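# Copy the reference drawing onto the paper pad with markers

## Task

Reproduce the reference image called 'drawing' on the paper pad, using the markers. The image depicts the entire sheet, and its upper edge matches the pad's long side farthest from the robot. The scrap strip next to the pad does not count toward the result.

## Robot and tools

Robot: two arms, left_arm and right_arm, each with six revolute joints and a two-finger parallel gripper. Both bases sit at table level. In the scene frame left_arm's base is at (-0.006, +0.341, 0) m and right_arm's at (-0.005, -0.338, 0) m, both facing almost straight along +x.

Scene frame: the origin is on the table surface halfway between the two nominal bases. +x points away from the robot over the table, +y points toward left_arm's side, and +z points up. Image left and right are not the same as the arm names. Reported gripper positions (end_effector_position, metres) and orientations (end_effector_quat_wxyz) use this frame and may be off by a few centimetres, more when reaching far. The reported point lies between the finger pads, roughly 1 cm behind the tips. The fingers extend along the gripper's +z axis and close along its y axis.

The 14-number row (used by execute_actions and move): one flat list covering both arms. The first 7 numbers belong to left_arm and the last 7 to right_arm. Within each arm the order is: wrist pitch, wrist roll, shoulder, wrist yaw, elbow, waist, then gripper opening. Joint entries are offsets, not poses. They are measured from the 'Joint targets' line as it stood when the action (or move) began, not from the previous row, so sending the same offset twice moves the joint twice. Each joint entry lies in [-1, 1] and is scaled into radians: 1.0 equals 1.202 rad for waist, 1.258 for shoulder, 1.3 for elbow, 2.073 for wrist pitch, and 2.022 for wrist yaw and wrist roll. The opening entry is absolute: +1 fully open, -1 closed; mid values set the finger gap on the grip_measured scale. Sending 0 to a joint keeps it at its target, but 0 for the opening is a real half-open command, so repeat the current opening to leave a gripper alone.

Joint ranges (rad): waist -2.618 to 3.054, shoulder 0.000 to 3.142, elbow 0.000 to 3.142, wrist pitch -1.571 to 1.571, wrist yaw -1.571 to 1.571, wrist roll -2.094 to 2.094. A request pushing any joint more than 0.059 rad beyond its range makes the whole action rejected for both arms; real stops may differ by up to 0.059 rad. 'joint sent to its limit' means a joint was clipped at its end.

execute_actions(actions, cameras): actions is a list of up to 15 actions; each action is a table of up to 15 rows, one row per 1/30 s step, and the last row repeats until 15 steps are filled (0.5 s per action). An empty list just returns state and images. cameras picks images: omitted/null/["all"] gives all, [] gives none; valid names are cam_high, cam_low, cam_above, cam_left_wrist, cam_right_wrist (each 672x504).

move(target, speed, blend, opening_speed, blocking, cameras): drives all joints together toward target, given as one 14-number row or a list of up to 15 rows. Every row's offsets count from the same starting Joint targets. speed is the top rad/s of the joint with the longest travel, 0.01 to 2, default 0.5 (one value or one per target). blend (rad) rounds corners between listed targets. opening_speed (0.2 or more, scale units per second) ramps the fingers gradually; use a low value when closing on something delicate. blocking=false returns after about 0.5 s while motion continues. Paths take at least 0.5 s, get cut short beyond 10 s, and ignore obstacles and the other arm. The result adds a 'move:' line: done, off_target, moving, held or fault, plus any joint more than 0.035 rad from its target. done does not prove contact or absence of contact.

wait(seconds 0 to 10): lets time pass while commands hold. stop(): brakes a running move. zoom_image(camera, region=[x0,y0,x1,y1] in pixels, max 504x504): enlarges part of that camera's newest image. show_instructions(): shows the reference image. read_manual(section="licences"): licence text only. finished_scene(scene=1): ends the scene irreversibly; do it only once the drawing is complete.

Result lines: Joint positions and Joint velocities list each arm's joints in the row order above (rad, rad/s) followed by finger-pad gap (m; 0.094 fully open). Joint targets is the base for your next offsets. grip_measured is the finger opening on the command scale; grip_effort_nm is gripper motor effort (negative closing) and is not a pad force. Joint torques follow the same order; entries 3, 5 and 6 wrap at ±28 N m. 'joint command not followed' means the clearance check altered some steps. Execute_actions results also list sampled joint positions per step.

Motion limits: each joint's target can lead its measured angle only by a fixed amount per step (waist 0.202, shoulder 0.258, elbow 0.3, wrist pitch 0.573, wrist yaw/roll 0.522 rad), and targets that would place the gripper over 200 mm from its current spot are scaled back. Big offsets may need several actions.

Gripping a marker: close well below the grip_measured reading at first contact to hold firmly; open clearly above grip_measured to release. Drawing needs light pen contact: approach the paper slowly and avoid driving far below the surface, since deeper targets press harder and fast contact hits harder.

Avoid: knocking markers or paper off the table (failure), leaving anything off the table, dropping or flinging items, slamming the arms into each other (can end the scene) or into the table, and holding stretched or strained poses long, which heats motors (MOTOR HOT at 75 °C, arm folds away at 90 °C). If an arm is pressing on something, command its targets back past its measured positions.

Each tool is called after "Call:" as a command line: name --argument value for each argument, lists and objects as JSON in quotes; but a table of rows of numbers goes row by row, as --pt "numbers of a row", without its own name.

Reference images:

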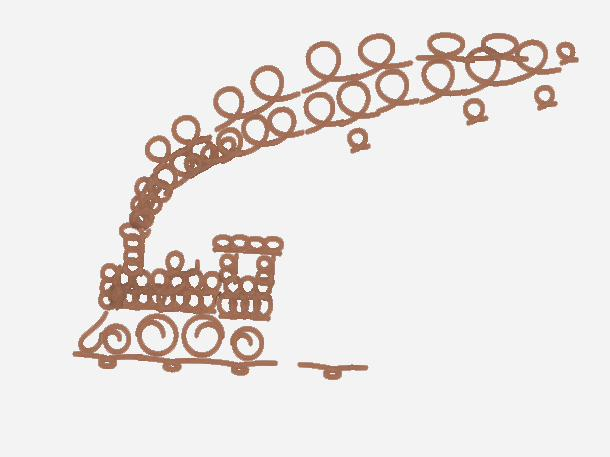

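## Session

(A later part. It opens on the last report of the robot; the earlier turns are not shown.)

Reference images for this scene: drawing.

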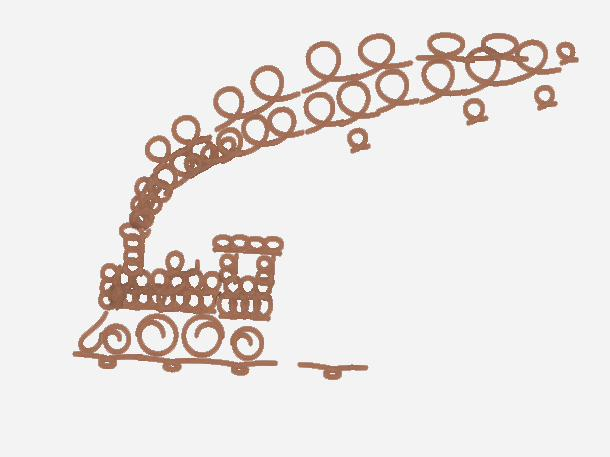

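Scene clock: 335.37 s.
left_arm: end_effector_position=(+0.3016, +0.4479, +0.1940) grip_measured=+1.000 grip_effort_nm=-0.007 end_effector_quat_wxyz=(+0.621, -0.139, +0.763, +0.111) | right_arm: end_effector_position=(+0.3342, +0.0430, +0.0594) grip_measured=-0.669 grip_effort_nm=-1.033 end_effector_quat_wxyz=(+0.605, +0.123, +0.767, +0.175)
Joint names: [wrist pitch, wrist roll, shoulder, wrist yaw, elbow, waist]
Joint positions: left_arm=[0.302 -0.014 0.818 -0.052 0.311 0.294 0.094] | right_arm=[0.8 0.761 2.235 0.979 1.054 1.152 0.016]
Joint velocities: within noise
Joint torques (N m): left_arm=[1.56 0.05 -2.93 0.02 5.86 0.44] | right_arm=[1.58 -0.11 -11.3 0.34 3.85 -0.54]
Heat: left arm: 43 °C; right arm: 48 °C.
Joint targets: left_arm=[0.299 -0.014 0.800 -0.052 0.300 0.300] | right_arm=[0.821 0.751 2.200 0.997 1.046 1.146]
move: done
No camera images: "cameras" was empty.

Call:
move --pt "0 0 0 0 0 0 1 0 0.0152 0 -0.0076 0 -0.0260 -0.75" --pt "0 0 0 0 0 0 1 0 0.0314 0 -0.0144 0 -0.0094 -0.75" --pt "0 0 0 0 0 0 1 -0.0362 0.0314 0 -0.0144 0 -0.0094 -0.75" --pt "0 0 0 0 0 0 1 -0.0362 0.0388 0 -0.0175 0 -0.0060 -0.75" --pt "0 0 0 0 0 0 1 -0.0362 0.0234 0 -0.0086 0 0.0025 -0.75" --pt "0 0 0 0 0 0 1 -0.0362 0.0017 0 0.0005 0 0.0122 -0.75" --pt "0 0 0 0 0 0 1 -0.0362 -0.0223 0 0.0106 0 0.0185 -0.75" --pt "0 0 0 0 0 0 1 -0.0362 -0.0372 0 0.0168 0 0.0085 -0.75" --pt "0 0 0 0 0 0 1 -0.0362 -0.0301 0 0.0113 0 0.0022 -0.75" --pt "0 0 0 0 0 0 1 -0.0362 -0.0135 0 0.0044 0 -0.0075 -0.75" --pt "0 0 0 0 0 0 1 -0.0362 0.0108 0 -0.0057 0 -0.0160 -0.75" --pt "0 0 0 0 0 0 1 -0.0362 0.0314 0 -0.0144 0 -0.0194 -0.75" --pt "0 0 0 0 0 0 1 -0.0362 0.0388 0 -0.0175 0 -0.0060 -0.75" --pt "0 0 0 0 0 0 1 0 0.0388 0 -0.0175 0 -0.0060 -0.75" --pt "0 0 0 0 0 0 1 0 0.0485 0 -0.0203 0 -0.0069 -0.75" --speed '[0.2,0.1,0.1,0.12,0.12,0.12,0.12,0.12,0.12,0.12,0.12,0.12,0.12,0.3,0.4]' --blend '[0,0,0,0.003,0.003,0.003,0.003,0.003,0.003,0.003,0.003,0.003,0,0.02,0]' --cameras '[]'

Call:
move --pt "0 0 0 0 0 0 1 0 0.0152 0 -0.0076 0 -0.0260 -0.75" --pt "0 0 0 0 0 0 1 0 0.0314 0 -0.0144 0 -0.0094 -0.75" --pt "0 0 0 0 0 0 1 -0.0362 0.0314 0 -0.0144 0 -0.0094 -0.75" --pt "0 0 0 0 0 0 1 -0.0362 0.0388 0 -0.0175 0 -0.0060 -0.75" --pt "0 0 0 0 0 0 1 -0.0362 0.0234 0 -0.0086 0 0.0025 -0.75" --pt "0 0 0 0 0 0 1 -0.0362 0.0017 0 0.0005 0 0.0122 -0.75" --pt "0 0 0 0 0 0 1 -0.0362 -0.0223 0 0.0106 0 0.0185 -0.75" --pt "0 0 0 0 0 0 1 -0.0362 -0.0372 0 0.0168 0 0.0085 -0.75" --pt "0 0 0 0 0 0 1 -0.0362 -0.0301 0 0.0113 0 0.0022 -0.75" --pt "0 0 0 0 0 0 1 -0.0362 -0.0135 0 0.0044 0 -0.0075 -0.75" --pt "0 0 0 0 0 0 1 -0.0362 0.0108 0 -0.0057 0 -0.0160 -0.75" --pt "0 0 0 0 0 0 1 -0.0362 0.0314 0 -0.0144 0 -0.0194 -0.75" --pt "0 0 0 0 0 0 1 -0.0362 0.0388 0 -0.0175 0 -0.0060 -0.75" --pt "0 0 0 0 0 0 1 0 0.0388 0 -0.0175 0 -0.0060 -0.75" --pt "0 0 0 0 0 0 1 0 0.0032 0 -0.0014 0 0.0349 -0.75" --speed '[0.2,0.1,0.1,0.12,0.12,0.12,0.12,0.12,0.12,0.12,0.12,0.12,0.12,0.3,0.4]' --blend '[0,0,0,0.003,0.003,0.003,0.003,0.003,0.003,0.003,0.003,0.003,0,0.02,0]' --cameras '["cam_above"]'

Call:
zoom_image --camera "cam_above" --region '[240, 260, 340, 360]'

Scene clock: 341.37 s.
left_arm: end_effector_position=(+0.3016, +0.4479, +0.1940) grip_measured=+1.000 grip_effort_nm=-0.002 end_effector_quat_wxyz=(+0.621, -0.139, +0.763, +0.111) | right_arm: end_effector_position=(+0.3408, +0.0405, +0.0580) grip_measured=-0.669 grip_effort_nm=-1.033 end_effector_quat_wxyz=(+0.593, +0.156, +0.764, +0.202)
Joint names: [wrist pitch, wrist roll, shoulder, wrist yaw, elbow, waist]
Joint positions: left_arm=[0.302 -0.014 0.818 -0.052 0.311 0.294 0.094] | right_arm=[0.8 0.846 2.235 0.954 1.054 1.133 0.016]
Joint velocities: within noise
Joint torques (N m): left_arm=[1.59 0.04 -3 -0.04 5.96 0.4] | right_arm=[1.59 0.04 -11.32 0.19 3.86 0.42]
Heat: left arm: 43 °C; right arm: 48 °C.
Joint targets: left_arm=[0.299 -0.014 0.800 -0.052 0.300 0.300] | right_arm=[0.821 0.849 2.200 0.956 1.046 1.138]
move: done; blend cut to 0.0098 rad at target 14
No camera images: "cameras" was empty.

Scene clock: 346.50 s.
left_arm: end_effector_position=(+0.3016, +0.4479, +0.1940) grip_measured=+1.000 grip_effort_nm=-0.007 end_effector_quat_wxyz=(+0.621, -0.139, +0.763, +0.111) | right_arm: end_effector_position=(+0.3202, +0.0608, +0.0574) grip_measured=-0.669 grip_effort_nm=-1.033 end_effector_quat_wxyz=(+0.581, +0.139, +0.769, +0.229)
Joint names: [wrist pitch, wrist roll, shoulder, wrist yaw, elbow, waist]
Joint positions: left_arm=[0.302 -0.014 0.818 -0.052 0.311 0.294 0.094] | right_arm=[0.8 0.866 2.235 0.935 1.054 1.184 0.016]
Joint velocities: within noise
Joint torques (N m): left_arm=[1.57 0.05 -3.02 -0.04 5.98 0.28] | right_arm=[1.59 -0.12 -11.26 0.34 3.86 -0.38]
Heat: left arm: 43 °C; right arm: 49 °C.
Joint targets: left_arm=[0.299 -0.014 0.800 -0.052 0.300 0.300] | right_arm=[0.821 0.855 2.200 0.953 1.046 1.180]
move: done
Images, in order (width x height): cam_above 672x504.

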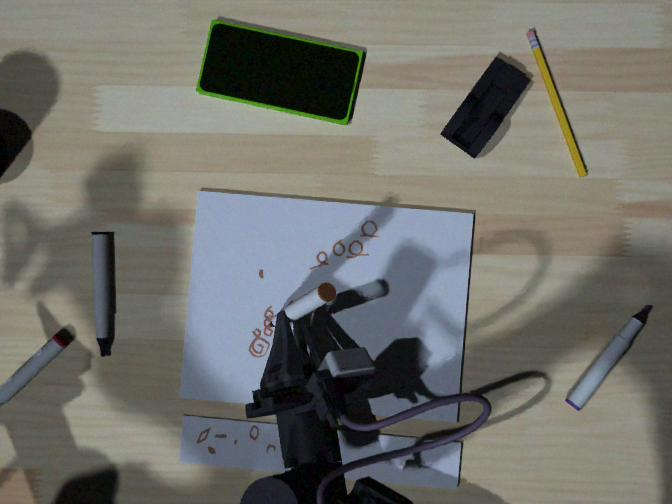

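Scaled by 5.040 from the camera's 672x504 image, which has a finer 960x720 frame.

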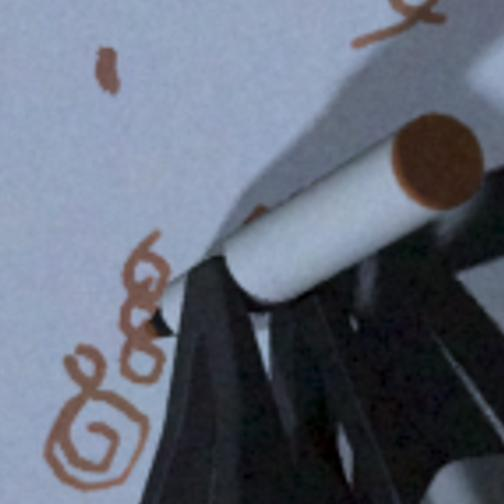

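Call:
move --pt "0 0 0 0 0 0 1 0 0.0152 0 -0.0076 0 -0.0260 -0.75" --pt "0 0 0 0 0 0 1 0 0.0314 0 -0.0144 0 -0.0094 -0.75" --pt "0 0 0 0 0 0 1 -0.0362 0.0314 0 -0.0144 0 -0.0094 -0.75" --pt "0 0 0 0 0 0 1 -0.0362 0.0388 0 -0.0175 0 -0.0060 -0.75" --pt "0 0 0 0 0 0 1 -0.0362 0.0234 0 -0.0086 0 0.0025 -0.75" --pt "0 0 0 0 0 0 1 -0.0362 0.0017 0 0.0005 0 0.0122 -0.75" --pt "0 0 0 0 0 0 1 -0.0362 -0.0223 0 0.0106 0 0.0185 -0.75" --pt "0 0 0 0 0 0 1 -0.0362 -0.0372 0 0.0168 0 0.0085 -0.75" --pt "0 0 0 0 0 0 1 -0.0362 -0.0301 0 0.0113 0 0.0022 -0.75" --pt "0 0 0 0 0 0 1 -0.0362 -0.0135 0 0.0044 0 -0.0075 -0.75" --pt "0 0 0 0 0 0 1 -0.0362 0.0108 0 -0.0057 0 -0.0160 -0.75" --pt "0 0 0 0 0 0 1 -0.0362 0.0314 0 -0.0144 0 -0.0194 -0.75" --pt "0 0 0 0 0 0 1 -0.0362 0.0388 0 -0.0175 0 -0.0060 -0.75" --pt "0 0 0 0 0 0 1 0 0.0388 0 -0.0175 0 -0.0060 -0.75" --pt "0 0 0 0 0 0 1 0 -0.0299 0 0.0125 0 0.0217 -0.75" --speed '[0.2,0.1,0.1,0.12,0.12,0.12,0.12,0.12,0.12,0.12,0.12,0.12,0.12,0.3,0.4]' --blend '[0,0,0,0.003,0.003,0.003,0.003,0.003,0.003,0.003,0.003,0.003,0,0.02,0]' --cameras '[]'

Call:
move --pt "0 0 0 0 0 0 1 0 0.0152 0 -0.0076 0 -0.0260 -0.75" --pt "0 0 0 0 0 0 1 0 0.0314 0 -0.0144 0 -0.0094 -0.75" --pt "0 0 0 0 0 0 1 -0.0362 0.0314 0 -0.0144 0 -0.0094 -0.75" --pt "0 0 0 0 0 0 1 -0.0362 0.0388 0 -0.0175 0 -0.0060 -0.75" --pt "0 0 0 0 0 0 1 -0.0362 0.0234 0 -0.0086 0 0.0025 -0.75" --pt "0 0 0 0 0 0 1 -0.0362 0.0017 0 0.0005 0 0.0122 -0.75" --pt "0 0 0 0 0 0 1 -0.0362 -0.0223 0 0.0106 0 0.0185 -0.75" --pt "0 0 0 0 0 0 1 -0.0362 -0.0372 0 0.0168 0 0.0085 -0.75" --pt "0 0 0 0 0 0 1 -0.0362 -0.0301 0 0.0113 0 0.0022 -0.75" --pt "0 0 0 0 0 0 1 -0.0362 -0.0135 0 0.0044 0 -0.0075 -0.75" --pt "0 0 0 0 0 0 1 -0.0362 0.0108 0 -0.0057 0 -0.0160 -0.75" --pt "0 0 0 0 0 0 1 -0.0362 0.0314 0 -0.0144 0 -0.0194 -0.75" --pt "0 0 0 0 0 0 1 -0.0362 0.0388 0 -0.0175 0 -0.0060 -0.75" --pt "0 0 0 0 0 0 1 0 0.0388 0 -0.0175 0 -0.0060 -0.75" --pt "0 0 0 0 0 0 1 0 -0.0174 0 0.0073 0 -0.0144 -0.75" --speed '[0.2,0.1,0.1,0.12,0.12,0.12,0.12,0.12,0.12,0.12,0.12,0.12,0.12,0.3,0.4]' --blend '[0,0,0,0.003,0.003,0.003,0.003,0.003,0.003,0.003,0.003,0.003,0,0.02,0]' --cameras '[]'

Call:
move --pt "0 0 0 0 0 0 1 0 0.0152 0 -0.0076 0 -0.0260 -0.75" --pt "0 0 0 0 0 0 1 0 0.0314 0 -0.0144 0 -0.0094 -0.75" --pt "0 0 0 0 0 0 1 -0.0362 0.0314 0 -0.0144 0 -0.0094 -0.75" --pt "0 0 0 0 0 0 1 -0.0362 0.0388 0 -0.0175 0 -0.0060 -0.75" --pt "0 0 0 0 0 0 1 -0.0362 0.0234 0 -0.0086 0 0.0025 -0.75" --pt "0 0 0 0 0 0 1 -0.0362 0.0017 0 0.0005 0 0.0122 -0.75" --pt "0 0 0 0 0 0 1 -0.0362 -0.0223 0 0.0106 0 0.0185 -0.75" --pt "0 0 0 0 0 0 1 -0.0362 -0.0372 0 0.0168 0 0.0085 -0.75" --pt "0 0 0 0 0 0 1 -0.0362 -0.0301 0 0.0113 0 0.0022 -0.75" --pt "0 0 0 0 0 0 1 -0.0362 -0.0135 0 0.0044 0 -0.0075 -0.75" --pt "0 0 0 0 0 0 1 -0.0362 0.0108 0 -0.0057 0 -0.0160 -0.75" --pt "0 0 0 0 0 0 1 -0.0362 0.0314 0 -0.0144 0 -0.0194 -0.75" --pt "0 0 0 0 0 0 1 -0.0362 0.0388 0 -0.0175 0 -0.0060 -0.75" --pt "0 0 0 0 0 0 1 0 0.0388 0 -0.0175 0 -0.0060 -0.75" --pt "0 0 0 0 0 0 1 0 -0.0279 0 0.0117 0 0.0215 -0.75" --speed '[0.2,0.1,0.1,0.12,0.12,0.12,0.12,0.12,0.12,0.12,0.12,0.12,0.12,0.3,0.4]' --blend '[0,0,0,0.003,0.003,0.003,0.003,0.003,0.003,0.003,0.003,0.003,0,0.02,0]' --cameras '[]'

Scene clock: 353.20 s.
left_arm: end_effector_position=(+0.3016, +0.4479, +0.1940) grip_measured=+1.000 grip_effort_nm=0.002 end_effector_quat_wxyz=(+0.621, -0.139, +0.763, +0.111) | right_arm: end_effector_position=(+0.3134, +0.0631, +0.0591) grip_measured=-0.669 grip_effort_nm=-1.038 end_effector_quat_wxyz=(+0.591, +0.115, +0.770, +0.210)
Joint names: [wrist pitch, wrist roll, shoulder, wrist yaw, elbow, waist]
Joint positions: left_arm=[0.302 -0.014 0.818 -0.052 0.311 0.294 0.094] | right_arm=[0.8 0.805 2.234 0.96 1.054 1.204 0.016]
Joint velocities: within noise
Joint torques (N m): left_arm=[1.58 0.09 -2.99 -0.05 5.76 0.55] | right_arm=[1.58 -0.1 -11.21 0.34 3.85 0.14]
Heat: left arm: 43 °C; right arm: 49 °C.
Joint targets: left_arm=[0.299 -0.014 0.800 -0.052 0.300 0.300] | right_arm=[0.821 0.795 2.200 0.978 1.046 1.206]
move: done
No camera images: "cameras" was empty.

Scene clock: 358.50 s.
left_arm: end_effector_position=(+0.3016, +0.4479, +0.1940) grip_measured=+1.000 grip_effort_nm=-0.002 end_effector_quat_wxyz=(+0.621, -0.139, +0.763, +0.111) | right_arm: end_effector_position=(+0.3184, +0.0571, +0.0599) grip_measured=-0.669 grip_effort_nm=-1.033 end_effector_quat_wxyz=(+0.600, +0.110, +0.769, +0.192)
Joint names: [wrist pitch, wrist roll, shoulder, wrist yaw, elbow, waist]
Joint positions: left_arm=[0.302 -0.014 0.818 -0.052 0.311 0.294 0.094] | right_arm=[0.8 0.77 2.234 0.975 1.054 1.193 0.016]
Joint velocities: within noise
Joint torques (N m): left_arm=[1.58 0.03 -3.06 -0.03 5.9 0.54] | right_arm=[1.58 -0.11 -11.19 0.35 3.85 -0.35]
Heat: left arm: 43 °C; right arm: 49 °C.
Joint targets: left_arm=[0.299 -0.014 0.800 -0.052 0.300 0.300] | right_arm=[0.821 0.760 2.200 0.993 1.046 1.189]
move: done
No camera images: "cameras" was empty.

Scene clock: 363.83 s.
left_arm: end_effector_position=(+0.3016, +0.4479, +0.1940) grip_measured=+1.000 grip_effort_nm=-0.002 end_effector_quat_wxyz=(+0.621, -0.139, +0.763, +0.111) | right_arm: end_effector_position=(+0.3115, +0.0596, +0.0612) grip_measured=-0.669 grip_effort_nm=-1.038 end_effector_quat_wxyz=(+0.608, +0.087, +0.770, +0.173)
Joint names: [wrist pitch, wrist roll, shoulder, wrist yaw, elbow, waist]
Joint positions: left_arm=[0.302 -0.014 0.818 -0.052 0.311 0.294 0.094] | right_arm=[0.8 0.713 2.234 0.999 1.054 1.212 0.016]
Joint velocities: within noise
Joint torques (N m): left_arm=[1.57 0.03 -3.02 -0.06 5.97 0.42] | right_arm=[1.57 -0.09 -11.19 0.36 3.84 0.14]
Heat: left arm: 43 °C; right arm: 50 °C.
Joint targets: left_arm=[0.299 -0.014 0.800 -0.052 0.300 0.300] | right_arm=[0.821 0.703 2.200 1.017 1.046 1.214]
move: done
No camera images: "cameras" was empty.

Call:
move --pt "0 0 0 0 0 0 1 0 0.0152 0 -0.0076 0 -0.0260 -0.75" --pt "0 0 0 0 0 0 1 0 0.0314 0 -0.0144 0 -0.0094 -0.75" --pt "0 0 0 0 0 0 1 -0.0367 0.0314 0 -0.0144 0 -0.0094 -0.75" --pt "0 0 0 0 0 0 1 -0.0367 0.0388 0 -0.0175 0 -0.0060 -0.75" --pt "0 0 0 0 0 0 1 -0.0367 0.0234 0 -0.0086 0 0.0025 -0.75" --pt "0 0 0 0 0 0 1 -0.0367 0.0017 0 0.0005 0 0.0122 -0.75" --pt "0 0 0 0 0 0 1 -0.0367 -0.0223 0 0.0106 0 0.0185 -0.75" --pt "0 0 0 0 0 0 1 -0.0367 -0.0372 0 0.0168 0 0.0085 -0.75" --pt "0 0 0 0 0 0 1 -0.0367 -0.0301 0 0.0113 0 0.0022 -0.75" --pt "0 0 0 0 0 0 1 -0.0367 -0.0135 0 0.0044 0 -0.0075 -0.75" --pt "0 0 0 0 0 0 1 -0.0367 0.0108 0 -0.0057 0 -0.0160 -0.75" --pt "0 0 0 0 0 0 1 -0.0367 0.0314 0 -0.0144 0 -0.0194 -0.75" --pt "0 0 0 0 0 0 1 -0.0367 0.0388 0 -0.0175 0 -0.0060 -0.75" --pt "0 0 0 0 0 0 1 0 0.0388 0 -0.0175 0 -0.0060 -0.75" --pt "0 0 0 0 0 0 1 0 -0.0057 0 0.0024 0 0.0646 -0.75" --speed '[0.2,0.1,0.1,0.12,0.12,0.12,0.12,0.12,0.12,0.12,0.12,0.12,0.12,0.3,0.4]' --blend '[0,0,0,0.003,0.003,0.003,0.003,0.003,0.003,0.003,0.003,0.003,0,0.02,0]' --cameras '[]'

Call:
move --pt "0 0 0 0 0 0 1 0 0.0100 0 -0.0054 0 -0.0233 -0.75" --pt "0 0 0 0 0 0 1 0 0.0262 0 -0.0122 0 -0.0067 -0.75" --pt "0 0 0 0 0 0 1 -0.0367 0.0262 0 -0.0122 0 -0.0067 -0.75" --pt "0 0 0 0 0 0 1 -0.0367 0.0322 0 -0.0147 0 -0.0040 -0.75" --pt "0 0 0 0 0 0 1 -0.0367 0.0185 0 -0.0065 0 0.0030 -0.75" --pt "0 0 0 0 0 0 1 -0.0367 0.0008 0 0.0009 0 0.0109 -0.75" --pt "0 0 0 0 0 0 1 -0.0367 -0.0187 0 0.0091 0 0.0160 -0.75" --pt "0 0 0 0 0 0 1 -0.0367 -0.0308 0 0.0141 0 0.0060 -0.75" --pt "0 0 0 0 0 0 1 -0.0367 -0.0240 0 0.0088 0 0.0009 -0.75" --pt "0 0 0 0 0 0 1 -0.0367 -0.0105 0 0.0031 0 -0.0070 -0.75" --pt "0 0 0 0 0 0 1 -0.0367 0.0093 0 -0.0051 0 -0.0140 -0.75" --pt "0 0 0 0 0 0 1 -0.0367 0.0262 0 -0.0122 0 -0.0167 -0.75" --pt "0 0 0 0 0 0 1 -0.0367 0.0322 0 -0.0147 0 -0.0040 -0.75" --pt "0 0 0 0 0 0 1 0 0.0322 0 -0.0147 0 -0.0040 -0.75" --speed '[0.2,0.1,0.1,0.12,0.12,0.12,0.12,0.12,0.12,0.12,0.12,0.12,0.12,0.3]' --blend '[0,0,0,0.003,0.003,0.003,0.003,0.003,0.003,0.003,0.003,0.003,0,0]' --cameras '[]'

Scene clock: 370.87 s.
left_arm: end_effector_position=(+0.3016, +0.4479, +0.1940) grip_measured=+1.000 grip_effort_nm=-0.007 end_effector_quat_wxyz=(+0.621, -0.139, +0.763, +0.111) | right_arm: end_effector_position=(+0.2764, +0.0845, +0.0615) grip_measured=-0.669 grip_effort_nm=-1.033 end_effector_quat_wxyz=(+0.602, +0.051, +0.773, +0.194)
Joint names: [wrist pitch, wrist roll, shoulder, wrist yaw, elbow, waist]
Joint positions: left_arm=[0.302 -0.014 0.818 -0.052 0.311 0.294 0.094] | right_arm=[0.8 0.702 2.234 1.004 1.054 1.298 0.016]
Joint velocities: within noise
Joint torques (N m): left_arm=[1.59 0.01 -3.08 -0.06 5.89 0.34] | right_arm=[1.56 -0.12 -11.18 0.34 3.84 -0.5]
Heat: left arm: 43 °C; right arm: 50 °C.
Joint targets: left_arm=[0.299 -0.014 0.800 -0.052 0.300 0.300] | right_arm=[0.821 0.692 2.200 1.021 1.046 1.292]
move: done
No camera images: "cameras" was empty.

Scene clock: 375.27 s.
left_arm: end_effector_position=(+0.3016, +0.4479, +0.1940) grip_measured=+1.000 grip_effort_nm=-0.007 end_effector_quat_wxyz=(+0.621, -0.139, +0.763, +0.111) | right_arm: end_effector_position=(+0.2839, +0.0811, +0.0607) grip_measured=-0.669 grip_effort_nm=-1.038 end_effector_quat_wxyz=(+0.596, +0.075, +0.772, +0.208)
Joint names: [wrist pitch, wrist roll, shoulder, wrist yaw, elbow, waist]
Joint positions: left_arm=[0.302 -0.014 0.818 -0.052 0.311 0.294 0.094] | right_arm=[0.8 0.754 2.234 0.99 1.054 1.279 0.016]
Joint velocities: within noise
Joint torques (N m): left_arm=[1.58 0.03 -3.03 -0.09 5.96 0.44] | right_arm=[1.58 0.03 -11.19 0.19 3.85 0.69]
Heat: left arm: 43 °C; right arm: 50 °C.
Joint targets: left_arm=[0.299 -0.014 0.800 -0.052 0.300 0.300] | right_arm=[0.821 0.757 2.200 0.992 1.046 1.287]
move: done
No camera images: "cameras" was empty.

Call:
move --pt "0 0 0 0 0 0 1 0 0.0895 0 -0.0361 0 -0.0366 -0.75" --pt "0 0 0 0 0 0 1 0 0.0745 0 -0.0291 0 -0.0201 -0.75" --pt "0 0 0 0 0 0 1 -0.0380 0.0745 0 -0.0291 0 -0.0201 -0.75" --pt "0 0 0 0 0 0 1 -0.0400 -0.0912 0 0.0403 0 0.0125 -0.75" --pt "0 0 0 0 0 0 1 0 -0.0912 0 0.0403 0 0.0125 -0.75" --pt "0 0 0 0 0 0 1 0 0.0856 0 -0.0346 0 -0.0807 -0.75" --pt "0 0 0 0 0 0 1 0 0.0793 0 -0.0311 0 -0.0645 -0.75" --pt "0 0 0 0 0 0 1 -0.0380 0.0793 0 -0.0311 0 -0.0645 -0.75" --pt "0 0 0 0 0 0 1 -0.0400 -0.0767 0 0.0342 0 -0.0354 -0.75" --pt "0 0 0 0 0 0 1 0 -0.0767 0 0.0342 0 -0.0354 -0.75" --speed '[0.4,0.15,0.1,0.2,0.3,0.5,0.15,0.1,0.2,0.3]' --blend '[0,0,0,0,0.02,0,0,0,0,0]' --cameras '[]'

Scene clock: 384.20 s.
left_arm: end_effector_position=(+0.3016, +0.4479, +0.1940) grip_measured=+1.000 grip_effort_nm=-0.007 end_effector_quat_wxyz=(+0.621, -0.139, +0.763, +0.111) | right_arm: end_effector_position=(+0.3028, +0.0604, +0.0638) grip_measured=-0.669 grip_effort_nm=-1.033 end_effector_quat_wxyz=(+0.623, +0.050, +0.769, +0.135)
Joint names: [wrist pitch, wrist roll, shoulder, wrist yaw, elbow, waist]
Joint positions: left_arm=[0.302 -0.014 0.818 -0.052 0.311 0.294 0.094] | right_arm=[0.8 0.61 2.234 1.043 1.054 1.238 0.016]
Joint velocities: within noise
Joint torques (N m): left_arm=[1.58 0.05 -3.11 -0.02 6.05 0.51] | right_arm=[1.52 -0.08 -11.11 0.36 3.82 0.5]
Heat: left arm: 43 °C; right arm: 50 °C.
Joint targets: left_arm=[0.299 -0.014 0.800 -0.052 0.300 0.300] | right_arm=[0.821 0.602 2.200 1.061 1.046 1.244]
move: done
No camera images: "cameras" was empty.

Call:
move --pt "0 0 0 0 0 0 1 0 0.1325 0 -0.0559 0 -0.0932 -0.75" --pt "0 0 0 0 0 0 1 0 0.1212 0 -0.0507 0 -0.0771 -0.75" --pt "0 0 0 0 0 0 1 -0.0372 0.1212 0 -0.0507 0 -0.0771 -0.75" --pt "0 0 0 0 0 0 1 -0.0395 -0.0024 0 0.0010 0 -0.0574 -0.75" --pt "0 0 0 0 0 0 1 0 -0.0024 0 0.0010 0 -0.0574 -0.75" --pt "0 0 0 0 0 0 1 0 0.0692 0 -0.0302 0 0.2546 -0.75" --speed '[0.4,0.15,0.1,0.2,0.3,0.6]' --blend '[0,0,0,0,0.02,0]' --cameras '["cam_above"]'

Call:
zoom_image --camera "cam_above" --region '[230, 250, 350, 370]'

Scene clock: 390.10 s.
left_arm: end_effector_position=(+0.3016, +0.4479, +0.1940) grip_measured=+1.000 grip_effort_nm=-0.002 end_effector_quat_wxyz=(+0.621, -0.139, +0.763, +0.111) | right_arm: end_effector_position=(+0.1581, +0.1436, +0.0613) grip_measured=-0.669 grip_effort_nm=-1.038 end_effector_quat_wxyz=(+0.565, -0.037, +0.774, +0.283)
Joint names: [wrist pitch, wrist roll, shoulder, wrist yaw, elbow, waist]
Joint positions: left_arm=[0.302 -0.014 0.818 -0.052 0.311 0.294 0.094] | right_arm=[0.801 0.738 2.234 0.995 1.054 1.557 0.016]
Joint velocities: within noise
Joint torques (N m): left_arm=[1.6 0.03 -2.95 -0.03 6.04 0.36] | right_arm=[1.56 0.04 -11.15 0.22 3.85 -0.64]
Heat: left arm: 43 °C; right arm: 49 °C.
Joint targets: left_arm=[0.299 -0.014 0.800 -0.052 0.300 0.300] | right_arm=[0.821 0.741 2.200 1.000 1.046 1.551]
move: done
Images, in order (width x height): cam_above 672x504.

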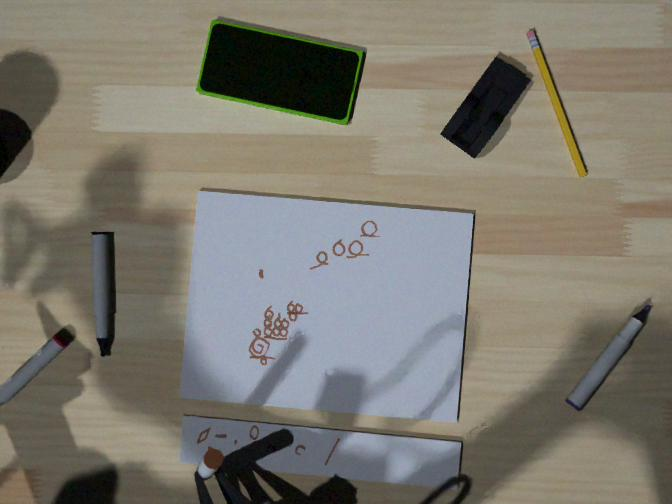

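Scaled by 4.200 from the camera's 672x504 image, which has a finer 960x720 frame.

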